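# Unload three sand cores from the mould onto plywood

## Task

Remove three sand cores from the mould and lay them on the plywood boards next to it, releasing each one: the elongated core with the rounded nose, plus the two upright bladed cores in the mould half on the robot's right side. The remaining two cores must stay upright in the mould.

## Robot and tools

ROBOT. Two six-joint arms, left_arm and right_arm, each ending in a parallel gripper. Joint order for every row and every per-joint list: waist, shoulder, elbow, wrist pitch, wrist yaw, wrist roll. Stated ranges (rad): waist -2.618 to 3.054, shoulder 0.000 to 3.142, elbow 0.000 to 3.142, wrist pitch -1.571 to 1.571, wrist yaw -1.571 to 1.571, wrist roll -2.094 to 2.094. True ends may differ by up to 0.059 rad.

FRAMES. Scene frame: origin on the table surface halfway between the arms, +x out over the table, +z up, left_arm on the +y side. Left and right are the robot's, not image sides. Calibrated bases in the scene frame: left_arm (+0.031, +0.345, 0) m, quat_wxyz (+1.000, 0, 0, +0.008); right_arm (+0.030, -0.335, 0) m, quat_wxyz (+1.000, 0, 0, -0.014). Both bases have +z up. Each arm's end_effector_position (m) and end_effector_quat_wxyz are given in its own base frame and can be off by a few cm, more at long reach. Gripper: the fingers point along its +z axis and close along its y axis. The reported point sits between the pads, about 1 cm short of the tips.

execute_actions(actions, cameras). actions is a list of up to 15 actions. Each action is a table of 1 to 15 rows. Each row is one 1/30 s control step, and an action lasts 15 steps (0.5 s); if the table is shorter, its last row repeats. A row is always 14 numbers in [-1, 1], one list covering both arms: left_arm's 6 joint offsets then its opening, then right_arm's 6 joint offsets then its opening. Joint numbers are offsets, not poses. They count from the Joint targets at the start of that action, not from the row before, so repeating an offset in the next action moves the joint further. Scale: 1.0 equals 2.224 rad for waist, shoulder and elbow, and 8.485 rad for the three wrist joints. The opening is absolute: +1 fully open, -1 closed. Sending 0 for an arm's joints re-commands its current targets. To keep a gripper as it is, resend its present opening, because 0 is a real command (half open). An action that would send a joint more than 0.059 rad past its range is refused for both arms. A badly formed action, or a first action failing that check, rejects the whole call. cameras: a list of names, ["all"], or []. If omitted, images come only with an empty actions list. An empty list also reports the scene number.

move(target, speed, blend, opening_speed, blocking, cameras). target is one 14-number row or a list of up to 15 rows, laid out as above. Every row's joint numbers are offsets from the Joint targets at the call's start, not from the previous row. All joints travel together, so the hand sweeps a curve. There is no avoidance of obstacles or the other arm. speed: top rate in rad/s of the joint with the farthest to go, 0.01 to 12.57, default 0.5; one value or one per target. blend: corner rounding in rad per target, default 0. opening_speed: rate of the opening command per second on the -1 to +1 scale, at least 0.2; use a low value when squeezing fragile parts. A path takes at least 0.5 s, and a sequence longer than 10 s stops short. blocking=false returns after about 0.5 s while motion continues. The result adds a move: line: done, off_target (resting more than 0.035 rad from target), moving, held, or fault. limits=held means steps were withheld. Done does not prove contact or its absence.

wait(seconds 0 to 10, cameras): lets time pass while holding the last command. A running move carries on. stop(cameras): brakes a running move and needs some stopping distance. zoom_image(camera, region): camera is cam_left_wrist or cam_right_wrist; region is [x0, y0, x1, y1] in pixels, at most 504 by 504, taken from that camera's latest image. finished_scene(scene): closes the scene for good; call it only when the three cores are resting on the boards and released.

CAMERAS. cam_left_wrist and cam_right_wrist, both 896x504, roughly 60 degrees vertical field of view, with focal lengths near 434 and 443 px.

RESULTS. Joint positions and Joint velocities: one block per arm in joint order (rad, rad/s), then the pad gap (m; 0.094 means fully open). Velocities may show as within noise. Joint targets: the base that your next offsets count from. Joint torques: total drive output, noisy and offset; the first three joints wrap at ±28 N m. grip_measured: the finger opening on the command scale, reading up to 2.7 mm wide when empty and about 3 mm narrow on a hard part. grip_effort_nm: gripper motor effort, negative when closing; it is not a pad force. Tool commands: the current gripper commands. Other lines: joint sent to its limit; joint command not followed (the clearance check altered targets); MOTOR HOT; OVER-TEMPERATURE FAULT.

MOTION LIMITS. Each target can lead its measured angle by at most 0.339 rad (waist, shoulder, elbow) or 2.2 rad (wrists). Targets that would put a hand more than 200 mm away are pulled back. Big offsets therefore need several actions, and very small ones may not start. If an arm is blocked or dragged, command targets back past its measured positions to stop it pushing.

GRIPPING. Fingers go to the grip_measured value you command. From roughly 0.05 below the reading at contact (0.11 or more for small or round parts) they press at full force, about 50 to 64 N per pad. Cores can crumble, so close slowly. To release, command well above grip_measured.

AVOID. Dropping cores, releasing them while they move, slamming, and hard or lasting pushes. Anything ending up off the table fails the task. Keep the arms from striking or gripping each other. A camera cable touching something counts as contact. Long holding, reaching far out or straining against an unreachable pose heats the motors; at 90 °C the arm folds and goes idle, and at 100 °C it collapses. Loose objects can occasionally be nudged by outside pushes.

Each tool is called after ">>>" by a JSON object that holds its "fn" and its "kwargs", one argument or row to a line.

## Session

I'll start by viewing the scene.

>>> {"fn": "execute_actions", "kwargs": {
  "actions": []
}}

Scene clock: 0.00 s.
left_arm: end_effector_position=(+0.3631, -0.0246, +0.2028) grip_measured=+1.000 grip_effort_nm=n/a end_effector_quat_wxyz=(+0.569, -0.059, +0.818, -0.064) | right_arm: end_effector_position=(+0.3464, +0.0127, +0.2781) grip_measured=+1.000 grip_effort_nm=n/a end_effector_quat_wxyz=(+0.512, -0.227, +0.829, +0.002)
Joint positions: left_arm=[-0.095 1.034 0.566 0.116 -0.051 -0.203 0.094] | right_arm=[-0.154 1.056 1.018 -0.499 -0.37 -0.476 0.094]
Joint velocities: within noise
Joint torques (N m): no reading
Heat: left arm: 32 °C; right arm: 36 °C.
Joint targets: left_arm=[-0.095 1.027 0.576 0.117 -0.051 -0.202] | right_arm=[-0.154 1.049 1.030 -0.497 -0.374 -0.475]
Tool commands: left_gripper/opening=+1.0 right_gripper/opening=+1.0

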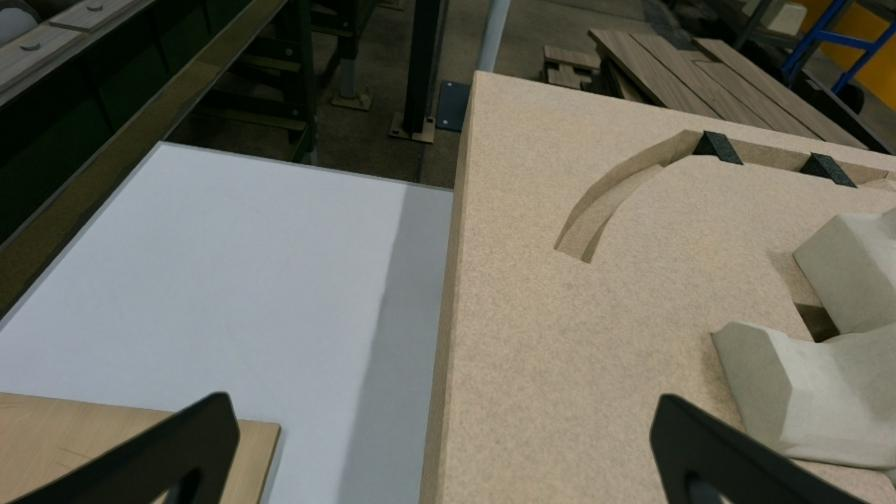

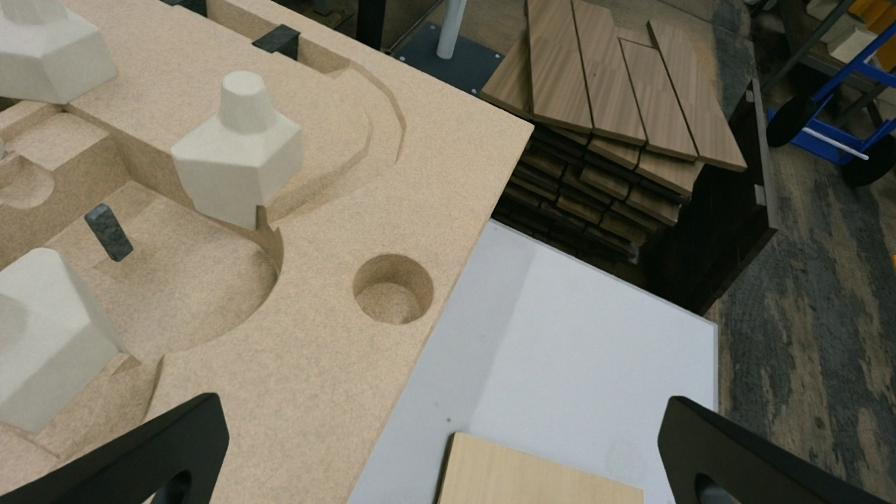

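>>> {"fn": "move", "kwargs": {
  "target": [-0.137,0.1227,0.4155,-0.1788,0.006,0.0238,1,0.249,0.113,0.211,-0.1064,0.0441,0.056,1],
  "speed": 0.7,
  "cameras": ["all"]
}}

Scene clock: 24.97 s.
left_arm: end_effector_position=(+0.2454, -0.0992, +0.2450) grip_measured=+1.000 grip_effort_nm=0.037 end_effector_quat_wxyz=(+0.179, +0.188, +0.965, -0.033) | right_arm: end_effector_position=(+0.2451, +0.1043, +0.2419) grip_measured=+1.000 grip_effort_nm=0.027 end_effector_quat_wxyz=(+0.176, -0.197, +0.964, +0.037)
Joint positions: left_arm=[-0.393 1.288 1.476 -1.393 -0.007 -0.007 0.094] | right_arm=[0.395 1.294 1.47 -1.385 -0.006 -0.008 0.094]
Joint torques (N m): left_arm=[-0.53 -2.28 6.53 1.06 0.1 0.01] | right_arm=[0.5 -2.7 7.53 0.51 0.04 0.06]
Heat: left arm: 36 °C; right arm: 39 °C.
Joint targets: left_arm=[-0.400 1.299 1.500 -1.400 0.000 0.000] | right_arm=[0.400 1.301 1.499 -1.400 0.000 0.000]
move: done

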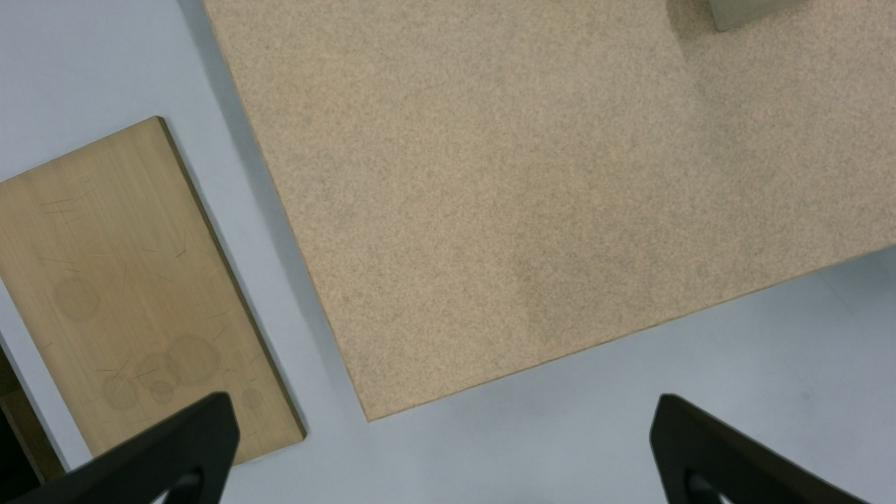

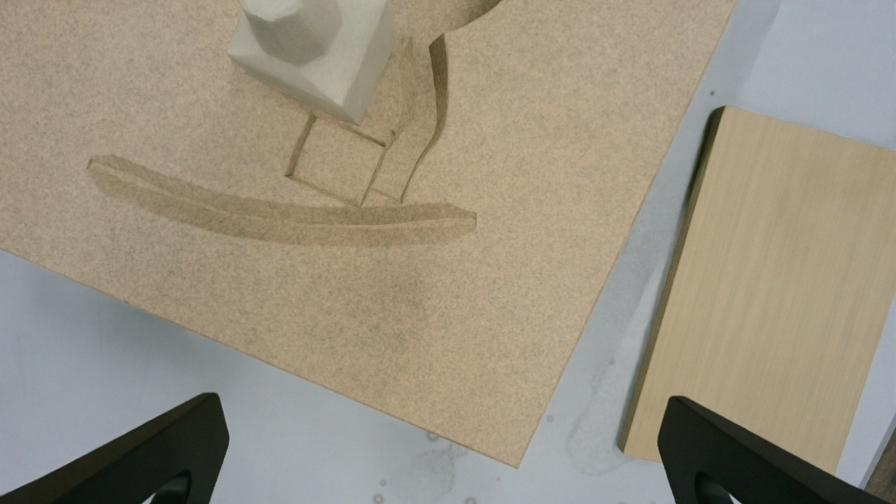

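>>> {"fn": "move", "kwargs": {
  "target": [-0.0675,0.0904,0.1799,-0.0118,0,0,1,0.0,0.0895,0.1803,-0.0118,0,0,1],
  "speed": 0.7,
  "cameras": ["all"]
}}

Scene clock: 29.93 s.
left_arm: end_effector_position=(+0.2698, -0.1609, +0.3081) grip_measured=+1.000 grip_effort_nm=0.037 end_effector_quat_wxyz=(+0.223, +0.258, +0.938, -0.060) | right_arm: end_effector_position=(+0.2910, +0.1233, +0.3073) grip_measured=+1.000 grip_effort_nm=0.027 end_effector_quat_wxyz=(+0.228, -0.195, +0.953, +0.047)
Joint positions: left_arm=[-0.544 1.489 1.877 -1.492 -0.006 -0.006 0.094] | right_arm=[0.395 1.491 1.874 -1.484 -0.005 -0.007 0.094]
Joint torques (N m): left_arm=[-0.44 -3.55 6.16 1.26 0.09 0.01] | right_arm=[0.51 -3.7 6.91 0.68 0.04 0.04]
Heat: left arm: 35 °C; right arm: 38 °C.
Joint targets: left_arm=[-0.550 1.500 1.900 -1.500 -0.001 -0.001] | right_arm=[0.400 1.500 1.900 -1.500 0.000 0.001]
move: done

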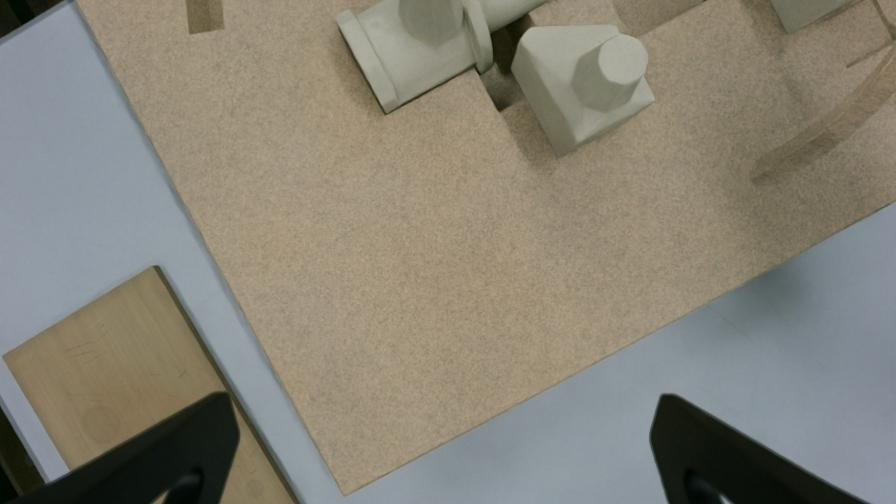

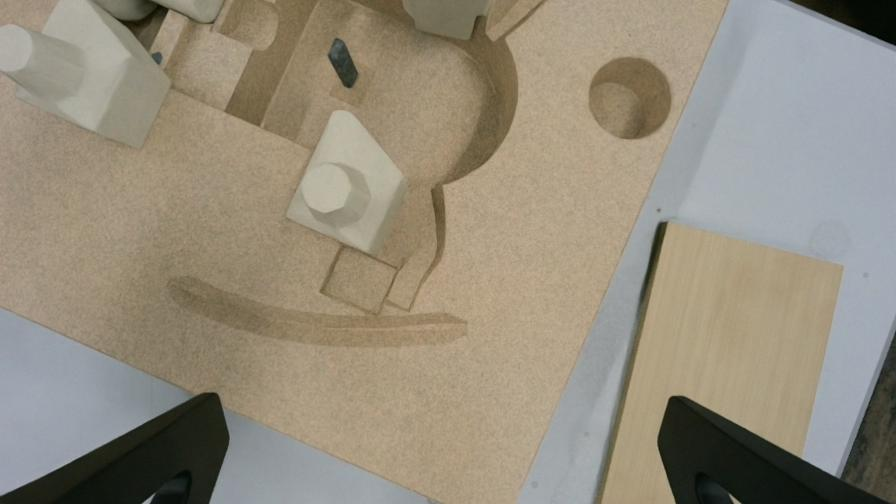

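>>> {"fn": "zoom_image", "kwargs": {
  "camera": "cam_right_wrist",
  "region": [0, 0, 504, 330]
}}

>>> {"fn": "zoom_image", "kwargs": {
  "camera": "cam_left_wrist",
  "region": [310, 0, 810, 200]
}}

Scaled by 1.000.

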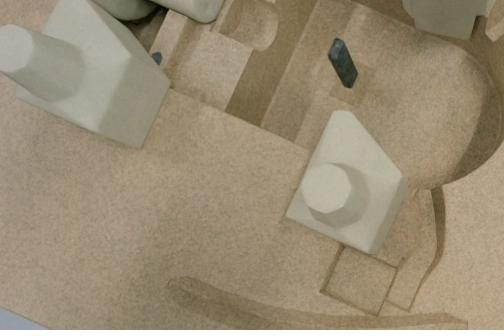

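Scaled by 1.008.

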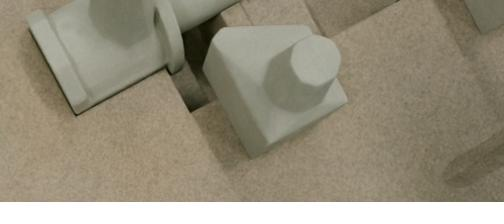

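>>> {"fn": "move", "kwargs": {
  "target": [0.0225,-0.1349,0.1349,-0.0071,0,0,1,0.045,-0.1349,0.1349,-0.0071,0,0,1],
  "speed": 0.7,
  "cameras": ["all"]
}}

Scene clock: 69.97 s.
left_arm: end_effector_position=(+0.1935, -0.1055, +0.4718) grip_measured=+1.000 grip_effort_nm=0.027 end_effector_quat_wxyz=(+0.470, +0.216, +0.848, -0.121) | right_arm: end_effector_position=(+0.1939, +0.1062, +0.4733) grip_measured=+1.000 grip_effort_nm=0.027 end_effector_quat_wxyz=(+0.473, -0.217, +0.845, +0.119)
Joint positions: left_arm=[-0.508 1.208 2.202 -1.552 -0.006 -0.006 0.094] | right_arm=[0.493 1.207 2.202 -1.545 -0.004 -0.007 0.094]
Joint torques (N m): left_arm=[0.69 -0.59 2.02 2 0.09 0.01] | right_arm=[0.64 -0.65 2.55 1.29 0.02 0.04]
Heat: left arm: 35 °C; right arm: 37 °C.
Joint targets: left_arm=[-0.500 1.200 2.200 -1.560 0.000 -0.001] | right_arm=[0.500 1.200 2.200 -1.560 0.000 0.000]
move: done

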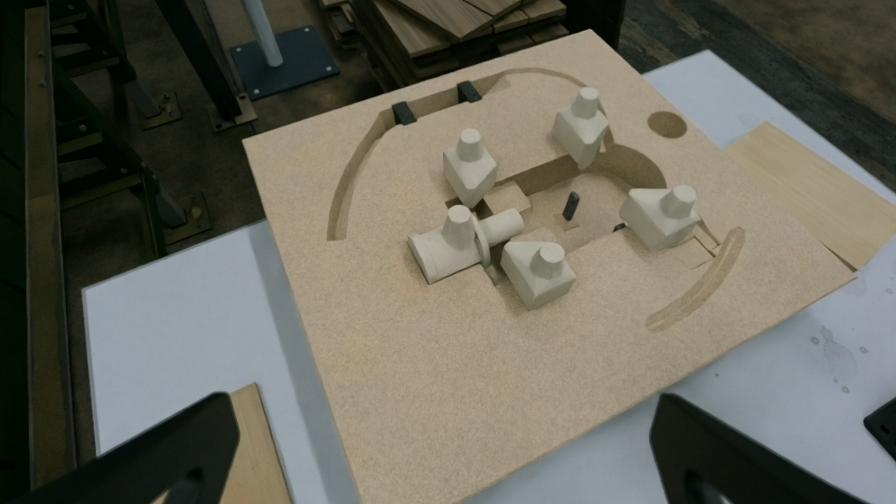

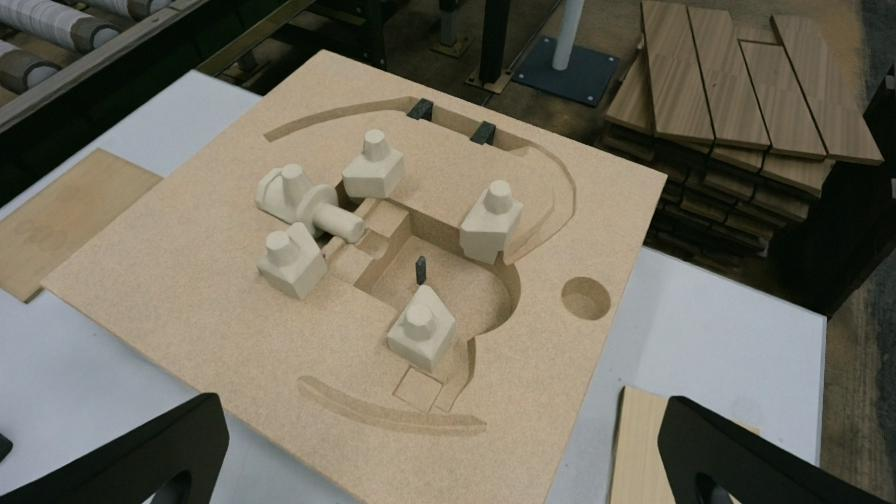

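>>> {"fn": "move", "kwargs": {
  "target": [-0.0081,-0.1063,-0.6556,0.1511,0,0,1,0.0237,-0.3161,-0.6996,0.1076,0,0,1],
  "speed": 0.8,
  "cameras": ["all"]
}}

Scene clock: 105.70 s.
left_arm: end_effector_position=(+0.2974, -0.1634, +0.2117) grip_measured=+1.000 grip_effort_nm=0.037 end_effector_quat_wxyz=(+0.478, +0.215, +0.843, -0.123) | right_arm: end_effector_position=(+0.2023, +0.1249, +0.2151) grip_measured=+1.000 grip_effort_nm=0.022 end_effector_quat_wxyz=(+0.479, -0.238, +0.835, +0.134)
Joint positions: left_arm=[-0.508 0.984 0.747 -0.302 -0.006 -0.006 0.094] | right_arm=[0.546 0.508 0.649 -0.672 -0.004 -0.007 0.094]
Joint torques (N m): left_arm=[-0.66 -3.44 5.46 2.32 0.09 0.03] | right_arm=[0.64 0.27 5.63 1.66 0.04 0.04]
Heat: left arm: 36 °C; right arm: 38 °C.
Joint targets: left_arm=[-0.518 0.964 0.742 -0.278 0.000 0.000] | right_arm=[0.553 0.497 0.644 -0.647 0.000 0.000]
move: done

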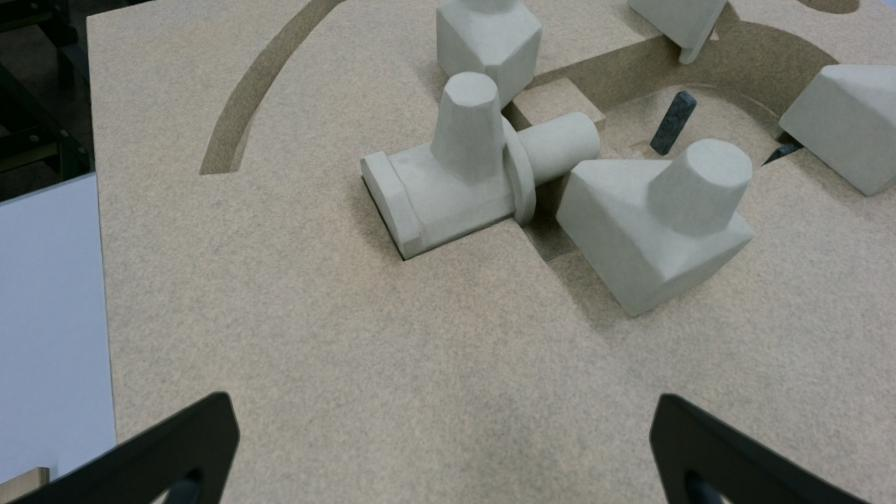

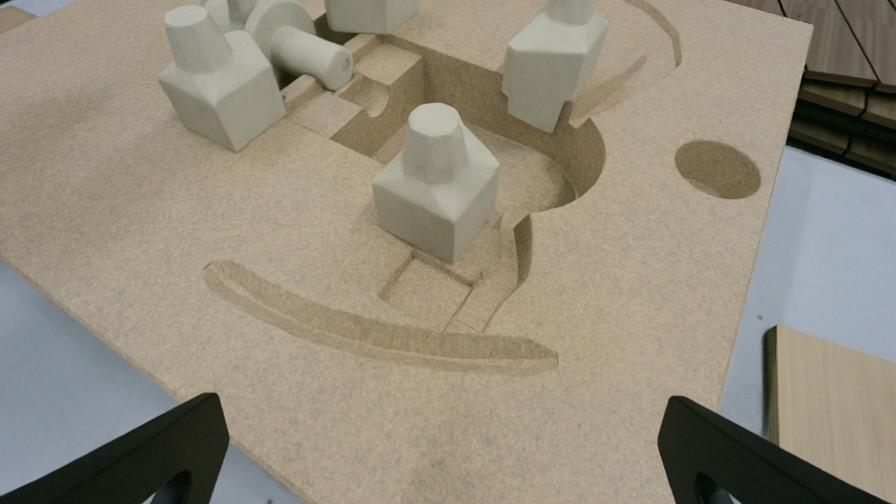

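>>> {"fn": "zoom_image", "kwargs": {
  "camera": "cam_right_wrist",
  "region": [340, 0, 640, 280]
}}

>>> {"fn": "zoom_image", "kwargs": {
  "camera": "cam_left_wrist",
  "region": [560, 0, 896, 210]
}}

>>> {"fn": "zoom_image", "kwargs": {
  "camera": "cam_left_wrist",
  "region": [340, 40, 640, 280]
}}

Scaled by 1.680.

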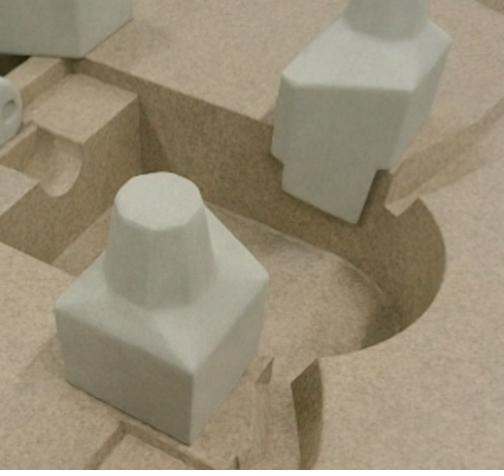

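Scaled by 1.500.

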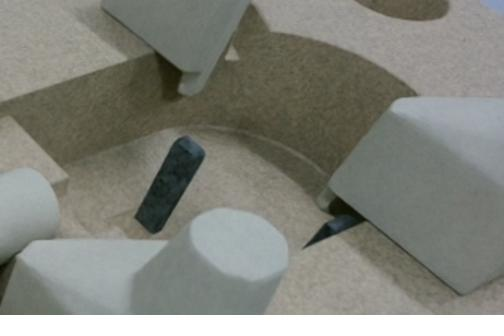

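Scaled by 1.680.

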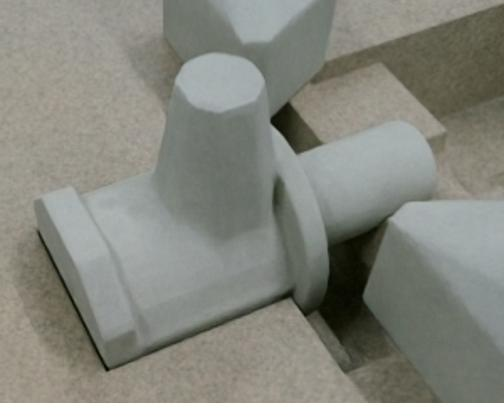

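>>> {"fn": "move", "kwargs": {
  "target": [0,0,0,0,0,0,1,-0.0031,0.6138,0.57,-0.0887,0,0.0648,1],
  "speed": 0.8,
  "cameras": ["all"]
}}

Scene clock: 148.87 s.
left_arm: end_effector_position=(+0.2975, -0.1634, +0.2120) grip_measured=+1.000 grip_effort_nm=0.032 end_effector_quat_wxyz=(+0.478, +0.215, +0.843, -0.123) | right_arm: end_effector_position=(+0.3329, +0.2043, +0.1951) grip_measured=+1.000 grip_effort_nm=0.027 end_effector_quat_wxyz=(+0.090, -0.002, +0.994, +0.057)
Joint positions: left_arm=[-0.508 0.984 0.747 -0.301 -0.006 -0.006 0.094] | right_arm=[0.546 1.858 1.884 -1.383 -0.004 0.542 0.094]
Joint torques (N m): left_arm=[-0.65 -3.34 5.46 2.31 0.09 0] | right_arm=[-0.02 -7.58 7.53 0.27 0.03 0.05]
Heat: left arm: 38 °C; right arm: 39 °C.
Joint targets: left_arm=[-0.518 0.964 0.742 -0.278 0.000 0.000] | right_arm=[0.546 1.862 1.912 -1.400 0.000 0.551]
move: done

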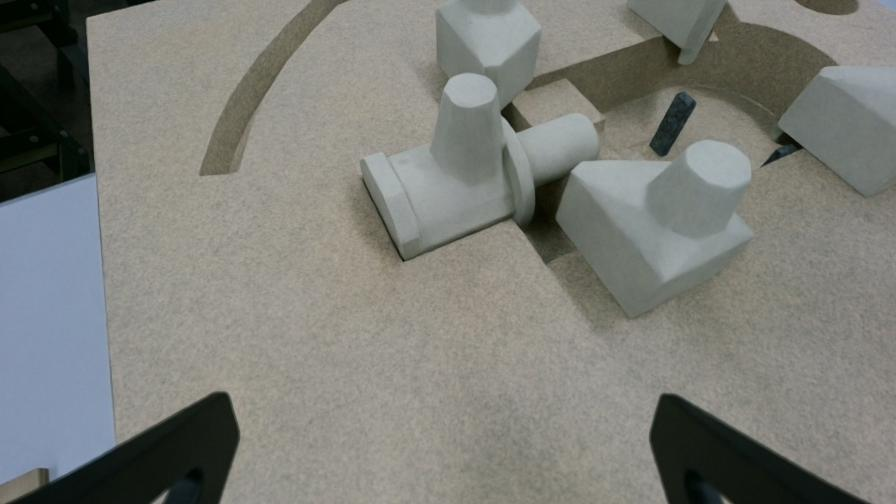

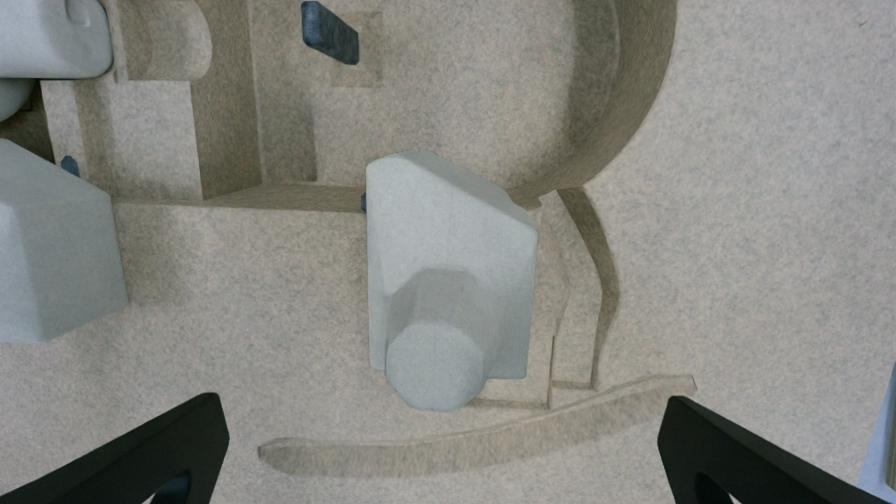

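>>> {"fn": "move", "kwargs": {
  "target": [
    [0,0,0,0,0,0,1,-0.0027,0.0613,0.039,-0.0118,0,0,1],
    [0,0,0,0,0,0,1,-0.0027,0.048,-0.093,0.0193,0,0,1]
  ],
  "speed": 0.3,
  "cameras": ["all"]
}}

Scene clock: 158.07 s.
left_arm: end_effector_position=(+0.2975, -0.1634, +0.2120) grip_measured=+1.000 grip_effort_nm=0.032 end_effector_quat_wxyz=(+0.478, +0.215, +0.843, -0.123) | right_arm: end_effector_position=(+0.3323, +0.2039, +0.1043) grip_measured=+1.000 grip_effort_nm=0.027 end_effector_quat_wxyz=(+0.018, -0.002, +1.000, +0.013)
Joint positions: left_arm=[-0.508 0.984 0.747 -0.301 -0.006 -0.006 0.094] | right_arm=[0.546 1.988 1.719 -1.257 -0.004 0.543 0.094]
Joint torques (N m): left_arm=[-0.76 -3.36 5.46 2.29 0.07 0] | right_arm=[-0.51 -10.41 4.23 0.38 0.03 0.05]
Heat: left arm: 39 °C; right arm: 38 °C.
Joint targets: left_arm=[-0.518 0.964 0.742 -0.278 0.000 0.000] | right_arm=[0.540 1.968 1.705 -1.236 0.000 0.551]
move: done

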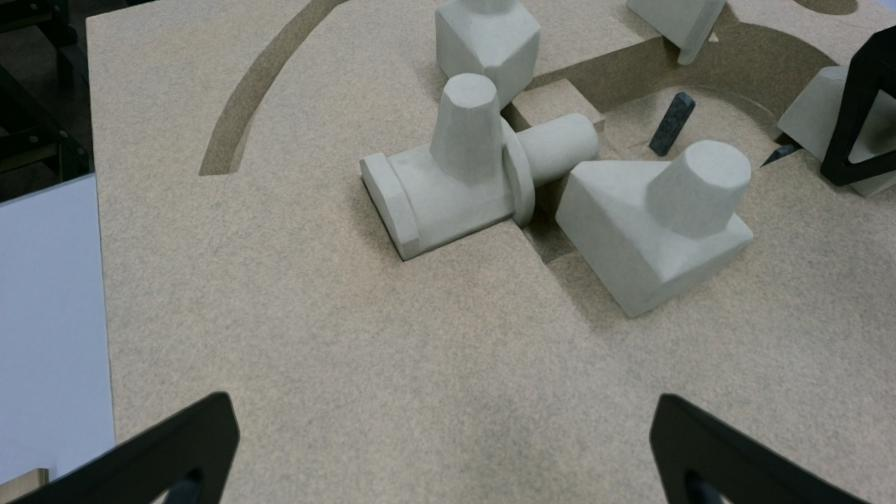

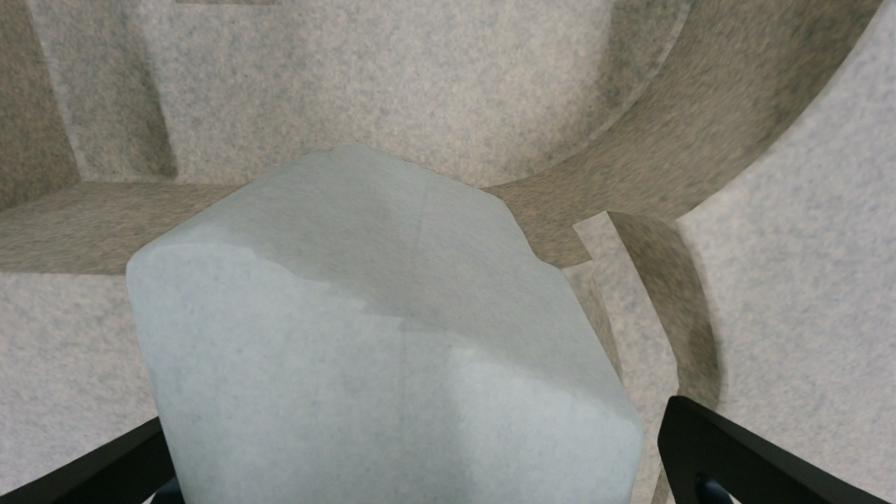

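>>> {"fn": "move", "kwargs": {
  "target": [0,0,0,0,0,0,1,0,0,0,0,0,0,0.2],
  "opening_speed": 0.4,
  "cameras": ["cam_right_wrist"]
}}

Scene clock: 164.07 s.
left_arm: end_effector_position=(+0.2975, -0.1634, +0.2120) grip_measured=+1.000 grip_effort_nm=0.027 end_effector_quat_wxyz=(+0.478, +0.215, +0.843, -0.123) | right_arm: end_effector_position=(+0.3349, +0.2076, +0.1045) grip_measured=+0.203 grip_effort_nm=-0.139 end_effector_quat_wxyz=(+0.022, -0.002, +1.000, +0.022)
Joint positions: left_arm=[-0.508 0.984 0.747 -0.301 -0.006 -0.006 0.094] | right_arm=[0.546 1.988 1.719 -1.241 -0.014 0.543 0.057]
Joint torques (N m): left_arm=[-0.73 -3.36 5.45 2.31 0.09 -0.02] | right_arm=[-0.51 -10.43 4.23 0.27 0.12 0.04]
Heat: left arm: 39 °C; right arm: 38 °C.
Joint targets: left_arm=[-0.518 0.964 0.742 -0.278 0.000 0.000] | right_arm=[0.540 1.968 1.705 -1.236 0.000 0.551]
move: done
Images, in order (width x height): cam_right_wrist 896x504.

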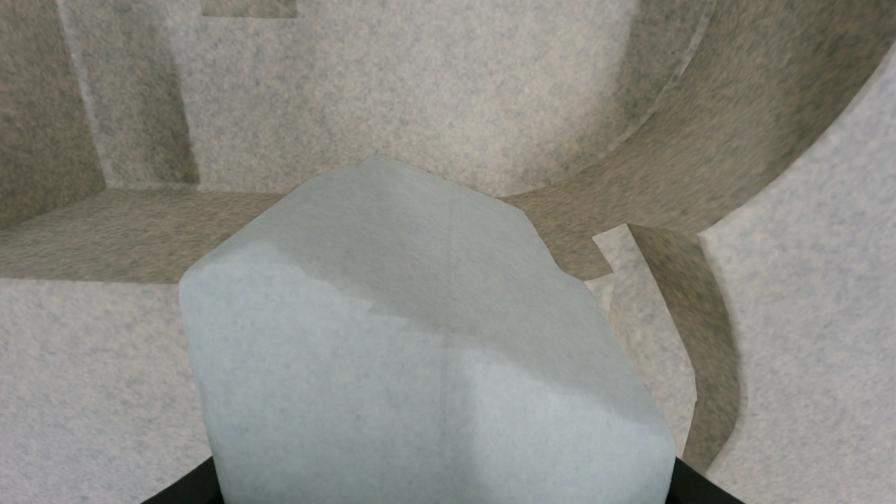

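>>> {"fn": "move", "kwargs": {
  "target": [0,0,0,0,0,0,1,0.009,0,0,0,0,0,0.2]
}}

>>> {"fn": "move", "kwargs": {
  "target": [0,0,0,0,0,0,1,0,0,0,0,0,0,0.08],
  "opening_speed": 0.2
}}

Scene clock: 167.37 s.
left_arm: end_effector_position=(+0.2975, -0.1634, +0.2120) grip_measured=+1.000 grip_effort_nm=0.037 end_effector_quat_wxyz=(+0.478, +0.215, +0.843, -0.123) | right_arm: end_effector_position=(+0.3337, +0.2095, +0.1045) grip_measured=+0.203 grip_effort_nm=-0.125 end_effector_quat_wxyz=(+0.023, -0.005, +1.000, +0.020)
Joint positions: left_arm=[-0.508 0.984 0.747 -0.301 -0.006 -0.006 0.094] | right_arm=[0.553 1.988 1.719 -1.241 -0.011 0.543 0.057]
Joint torques (N m): left_arm=[-0.65 -3.43 5.52 2.3 0.1 0] | right_arm=[0.64 -10.43 4.25 0.25 0.09 0.04]
Heat: left arm: 39 °C; right arm: 40 °C.
Joint targets: left_arm=[-0.518 0.964 0.742 -0.278 0.000 0.000] | right_arm=[0.560 1.968 1.705 -1.236 0.000 0.550]
move: done

Scene clock: 168.17 s.
left_arm: end_effector_position=(+0.2975, -0.1634, +0.2120) grip_measured=+1.000 grip_effort_nm=0.037 end_effector_quat_wxyz=(+0.478, +0.215, +0.843, -0.123) | right_arm: end_effector_position=(+0.3341, +0.2090, +0.1045) grip_measured=+0.162 grip_effort_nm=-1.009 end_effector_quat_wxyz=(+0.024, -0.005, +1.000, +0.019)
Joint positions: left_arm=[-0.508 0.984 0.747 -0.301 -0.006 -0.006 0.094] | right_arm=[0.553 1.988 1.719 -1.24 -0.008 0.544 0.055]
Joint torques (N m): left_arm=[-0.76 -3.38 5.44 2.31 0.1 0.01] | right_arm=[0.59 -10.44 4.25 0.26 0.05 0.04]
Heat: left arm: 39 °C; right arm: 40 °C.
Joint targets: left_arm=[-0.518 0.964 0.742 -0.278 0.000 0.000] | right_arm=[0.560 1.968 1.705 -1.236 0.000 0.550]
move: done

>>> {"fn": "move", "kwargs": {
  "target": [
    [0,0,0,0,0,0,1,0,0.0048,0.0778,-0.01925,0,0,0.08],
    [0,0,0,0,0,0,1,0,0.0136,0.1321,-0.0312,0,0,0.08],
    [0,0,0,0,0,0,1,0,0.0268,0.1888,-0.0382,0,0,0.08]
  ],
  "speed": 0.25,
  "blend": 0.03,
  "cameras": ["all"]
}}

Scene clock: 178.43 s.
left_arm: end_effector_position=(+0.2976, -0.1634, +0.2120) grip_measured=+1.000 grip_effort_nm=0.027 end_effector_quat_wxyz=(+0.479, +0.215, +0.842, -0.123) | right_arm: end_effector_position=(+0.3360, +0.2101, +0.1832) grip_measured=+0.162 grip_effort_nm=-1.004 end_effector_quat_wxyz=(+0.033, -0.005, +0.999, +0.024)
Joint positions: left_arm=[-0.508 0.984 0.747 -0.3 -0.006 -0.006 0.094] | right_arm=[0.553 2.024 2.085 -1.551 -0.007 0.544 0.055]
Joint torques (N m): left_arm=[-0.75 -3.34 5.49 2.28 0.09 -0.01] | right_arm=[0.61 -8.57 8.23 0.17 0.06 0.04]
Heat: left arm: 39 °C; right arm: 43 °C.
Joint targets: left_arm=[-0.518 0.964 0.742 -0.278 0.000 0.000] | right_arm=[0.560 2.028 2.125 -1.560 0.000 0.550]
move: off_target (right_arm); right_arm: the elbow is farthest, 0.040 rad from its target

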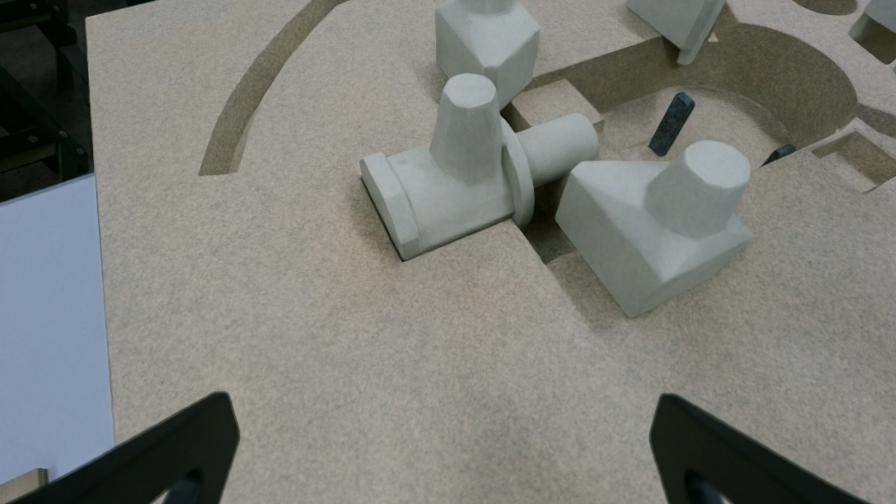

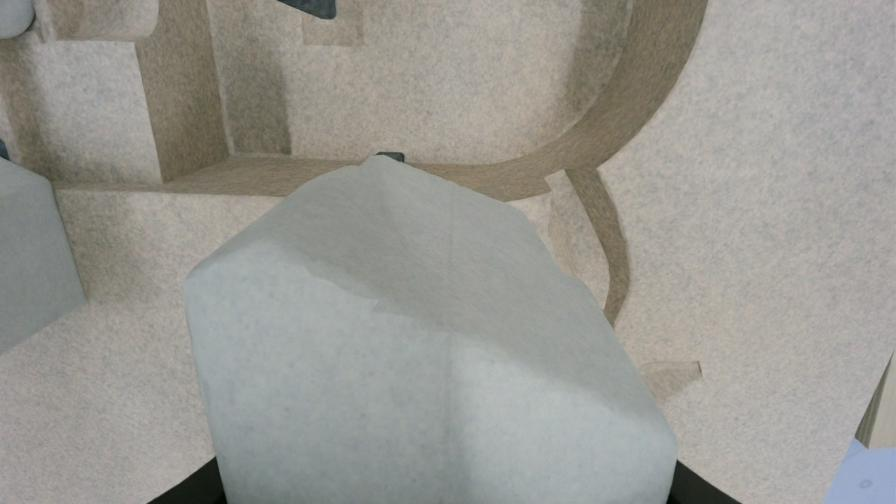

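>>> {"fn": "move", "kwargs": {
  "target": [-0.1942,-0.1592,-0.1996,0.0931,0,0,1,0,-0.1989,-0.107,0.0069,0,0,0.08],
  "speed": 0.6,
  "cameras": ["all"]
}}

Scene clock: 189.83 s.
left_arm: end_effector_position=(+0.1789, -0.2432, +0.2964) grip_measured=+1.000 grip_effort_nm=0.022 end_effector_quat_wxyz=(+0.682, +0.289, +0.575, -0.348) | right_arm: end_effector_position=(+0.2754, +0.1727, +0.2663) grip_measured=+0.162 grip_effort_nm=-1.004 end_effector_quat_wxyz=(+0.122, -0.005, +0.989, +0.079)
Joint positions: left_arm=[-0.942 0.622 0.308 0.487 -0.004 -0.006 0.094] | right_arm=[0.553 1.62 1.884 -1.544 -0.007 0.544 0.055]
Joint torques (N m): left_arm=[-0.51 -0.55 5.15 2.44 0.07 0.01] | right_arm=[0.64 -8.35 5.09 0.97 0.06 0.04]
Heat: left arm: 40 °C; right arm: 40 °C.
Joint targets: left_arm=[-0.950 0.610 0.298 0.512 0.000 0.000] | right_arm=[0.560 1.586 1.887 -1.502 0.000 0.550]
move: off_target (right_arm); right_arm: the wrist pitch is farthest, 0.042 rad from its target

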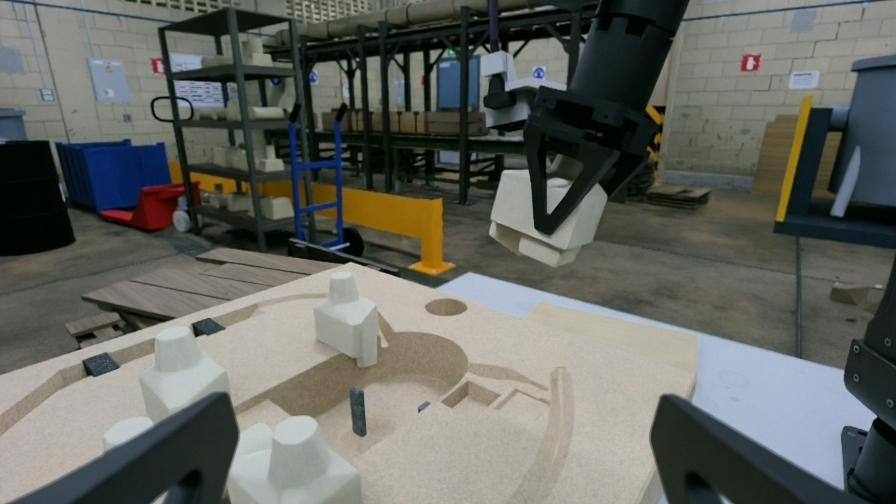

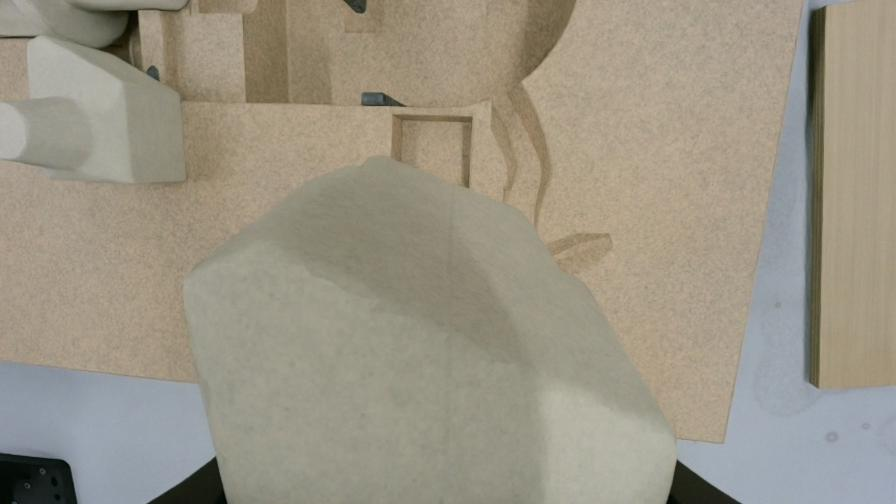

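>>> {"fn": "zoom_image", "kwargs": {
  "camera": "cam_left_wrist",
  "region": [440, 100, 660, 290]
}}

>>> {"fn": "zoom_image", "kwargs": {
  "camera": "cam_left_wrist",
  "region": [280, 250, 480, 400]
}}

Scaled by 2.291.

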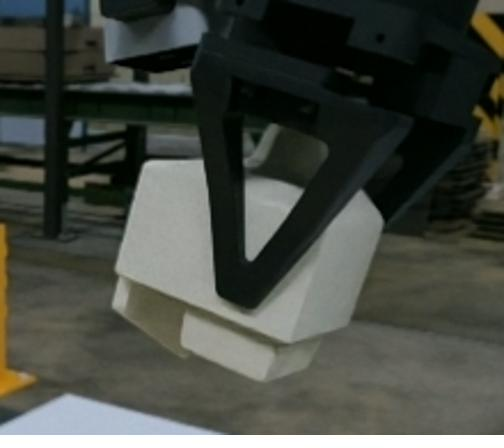

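Scaled by 2.520.

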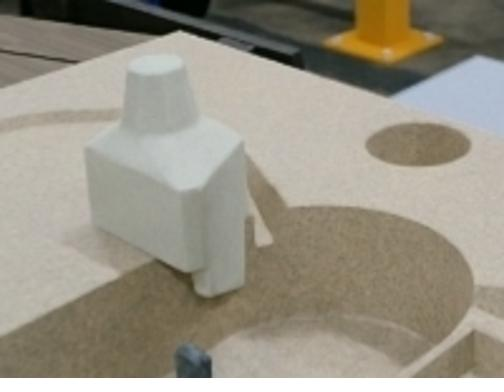

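>>> {"fn": "move", "kwargs": {
  "target": [0,0,0,0,0,0,1,-0.4748,-0.0202,-0.216,0.0149,0,-0.1411,0.08],
  "speed": 0.6,
  "cameras": ["all"]
}}

Scene clock: 210.63 s.
left_arm: end_effector_position=(+0.1789, -0.2432, +0.2968) grip_measured=+1.000 grip_effort_nm=0.027 end_effector_quat_wxyz=(+0.682, +0.289, +0.574, -0.349) | right_arm: end_effector_position=(+0.2413, -0.1308, +0.1495) grip_measured=+0.162 grip_effort_nm=-1.004 end_effector_quat_wxyz=(-0.002, -0.071, +0.997, -0.002)
Joint positions: left_arm=[-0.942 0.622 0.308 0.488 -0.004 -0.006 0.094] | right_arm=[-0.496 1.583 1.404 -1.393 0.007 -0.638 0.055]
Joint torques (N m): left_arm=[-0.53 -0.62 5.07 2.41 0.06 0] | right_arm=[0.09 -9.01 5.37 0.28 -0.07 -0.14]
Heat: left arm: 41 °C; right arm: 38 °C.
Joint targets: left_arm=[-0.950 0.610 0.298 0.512 0.000 0.000] | right_arm=[-0.496 1.541 1.407 -1.375 0.000 -0.647]
move: off_target (right_arm); right_arm: the shoulder is farthest, 0.042 rad from its target

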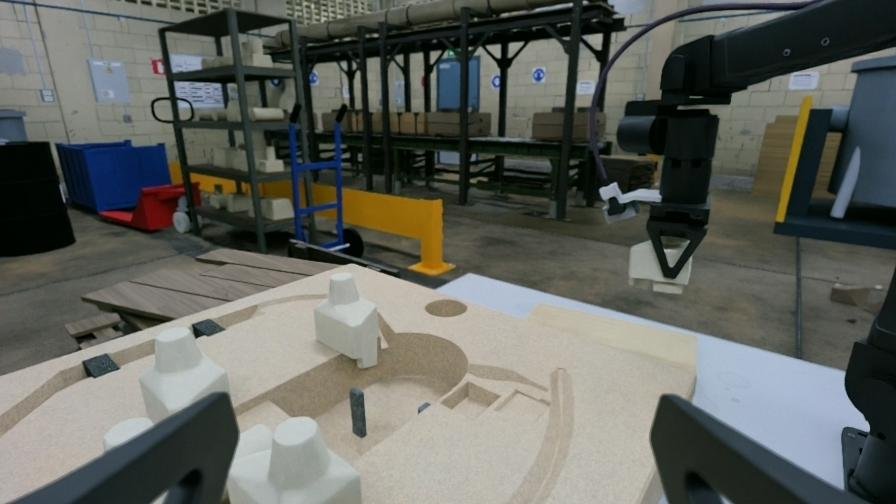

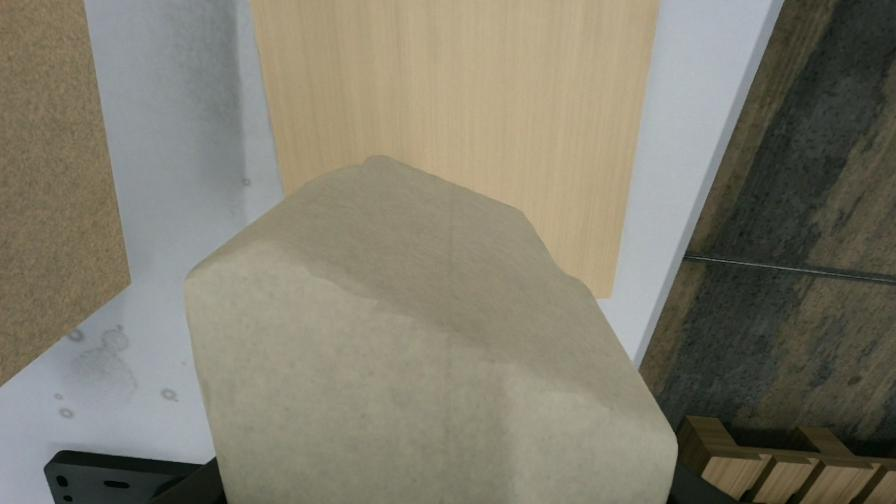

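>>> {"fn": "move", "kwargs": {
  "target": [0,0,0,0,0,0,1,0.009,0.0067,-0.1003,0.0349,0,0.0032,0.08],
  "speed": 0.3,
  "cameras": ["all"]
}}

>>> {"fn": "zoom_image", "kwargs": {
  "camera": "cam_left_wrist",
  "region": [540, 150, 790, 400]
}}

Scene clock: 225.57 s.
left_arm: end_effector_position=(+0.1789, -0.2432, +0.2968) grip_measured=+1.000 grip_effort_nm=0.032 end_effector_quat_wxyz=(+0.682, +0.289, +0.574, -0.349) | right_arm: end_effector_position=(+0.2551, -0.1337, +0.0944) grip_measured=+0.162 grip_effort_nm=-1.009 end_effector_quat_wxyz=(+0.027, -0.072, +0.997, -0.020)
Joint positions: left_arm=[-0.942 0.622 0.308 0.488 -0.004 -0.006 0.094] | right_arm=[-0.482 1.581 1.18 -1.104 0.007 -0.627 0.055]
Joint torques (N m): left_arm=[-0.53 -0.66 5.14 2.4 0.06 0.02] | right_arm=[0.53 -7.58 5.5 0.5 -0.07 0.05]
Heat: left arm: 42 °C; right arm: 39 °C.
Joint targets: left_arm=[-0.950 0.610 0.298 0.512 0.000 0.000] | right_arm=[-0.476 1.556 1.184 -1.079 0.000 -0.620]
move: done

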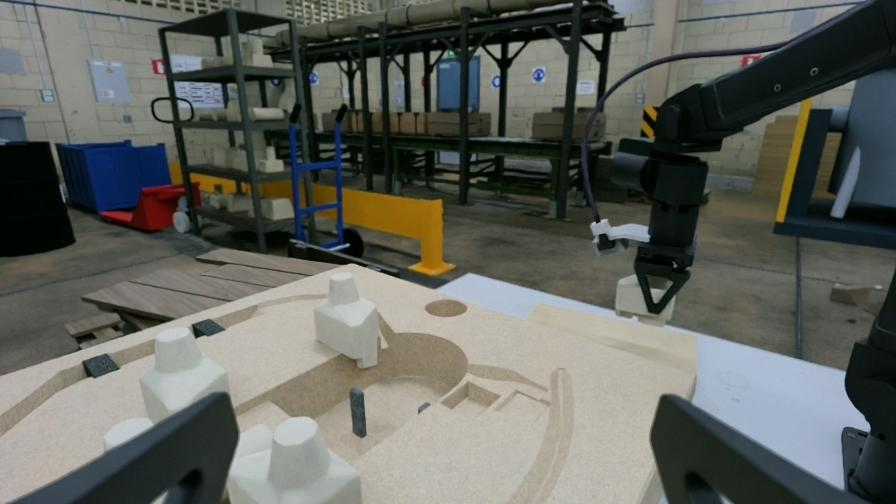

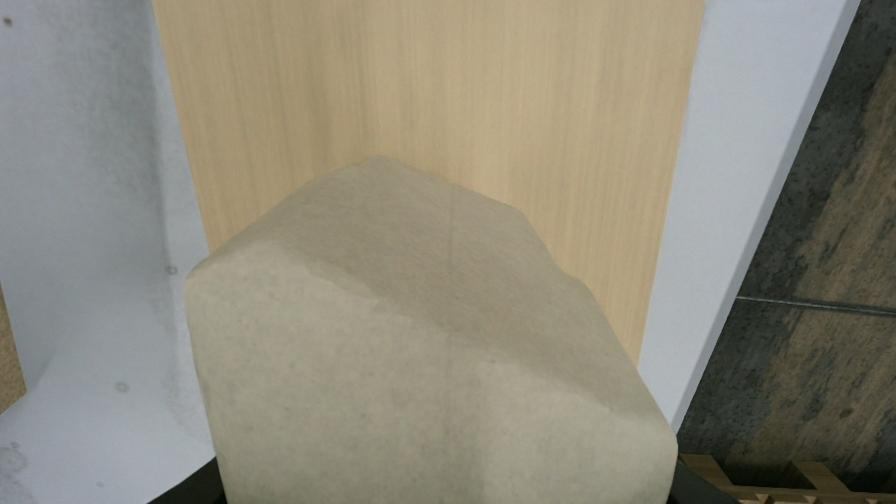

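Scaled by 2.016.

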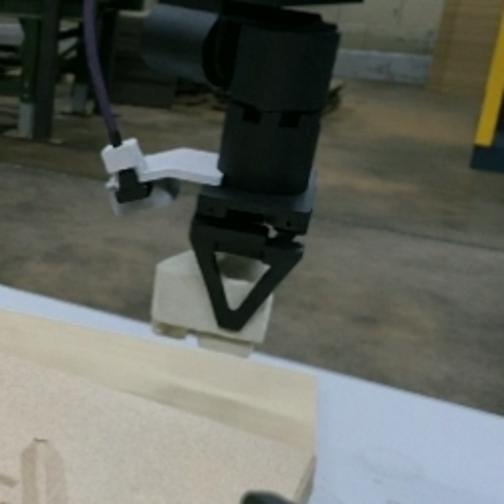

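>>> {"fn": "move", "kwargs": {
  "target": [0,0,0,0,0,0,1,0,0.0094,-0.0355,0.0119,0,0,0.08],
  "speed": 0.2
}}

>>> {"fn": "move", "kwargs": {
  "target": [0,0,0,0,0,0,1,0,0.0025,-0.0067,0.0024,0,0,0.08],
  "speed": 0.05,
  "cameras": ["cam_left_wrist"]
}}

>>> {"fn": "zoom_image", "kwargs": {
  "camera": "cam_left_wrist",
  "region": [540, 200, 740, 400]
}}

Scene clock: 233.63 s.
left_arm: end_effector_position=(+0.1789, -0.2432, +0.2968) grip_measured=+1.000 grip_effort_nm=0.022 end_effector_quat_wxyz=(+0.682, +0.289, +0.574, -0.349) | right_arm: end_effector_position=(+0.2560, -0.1341, +0.0754) grip_measured=+0.162 grip_effort_nm=-1.004 end_effector_quat_wxyz=(+0.035, -0.072, +0.996, -0.026)
Joint positions: left_arm=[-0.942 0.622 0.308 0.488 -0.004 -0.006 0.094] | right_arm=[-0.482 1.581 1.102 -1.005 0.007 -0.626 0.055]
Joint torques (N m): left_arm=[-0.5 -0.66 5.15 2.39 0.06 -0.01] | right_arm=[0.55 -5.83 5.39 0.52 -0.07 0.04]
Heat: left arm: 42 °C; right arm: 38 °C.
Joint targets: left_arm=[-0.950 0.610 0.298 0.512 0.000 0.000] | right_arm=[-0.476 1.577 1.105 -0.978 0.000 -0.620]
move: done

Scene clock: 234.53 s.
left_arm: end_effector_position=(+0.1789, -0.2432, +0.2968) grip_measured=+1.000 grip_effort_nm=0.037 end_effector_quat_wxyz=(+0.682, +0.289, +0.574, -0.349) | right_arm: end_effector_position=(+0.2566, -0.1344, +0.0722) grip_measured=+0.162 grip_effort_nm=-1.004 end_effector_quat_wxyz=(+0.038, -0.072, +0.996, -0.027)
Joint positions: left_arm=[-0.942 0.622 0.308 0.488 -0.004 -0.006 0.094] | right_arm=[-0.482 1.581 1.088 -0.985 0.007 -0.626 0.055]
Joint torques (N m): left_arm=[-0.59 -0.66 5.07 2.41 0.07 0.02] | right_arm=[0.54 -5.39 5.26 0.55 -0.07 0.04]
Heat: left arm: 42 °C; right arm: 38 °C.
Joint targets: left_arm=[-0.950 0.610 0.298 0.512 0.000 0.000] | right_arm=[-0.476 1.582 1.090 -0.957 0.000 -0.620]
move: done
Images, in order (width x height): cam_left_wrist 896x504.

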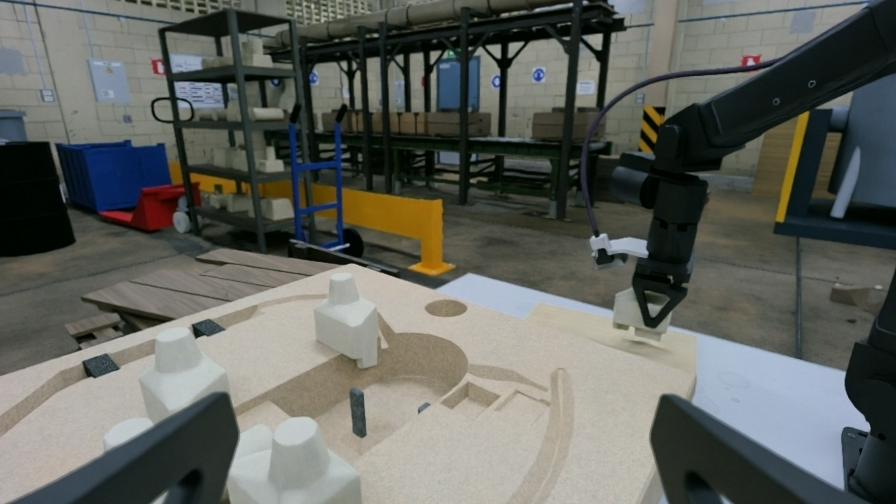

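Scaled by 2.520.

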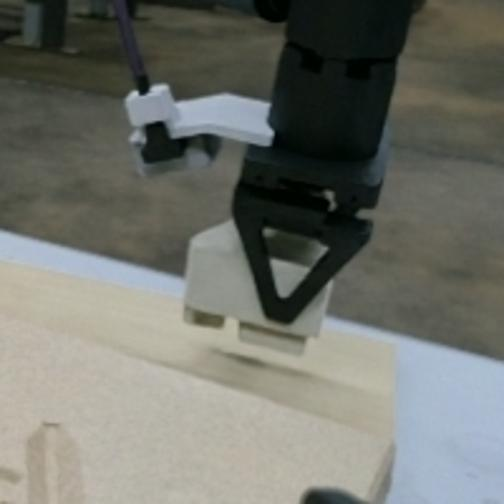

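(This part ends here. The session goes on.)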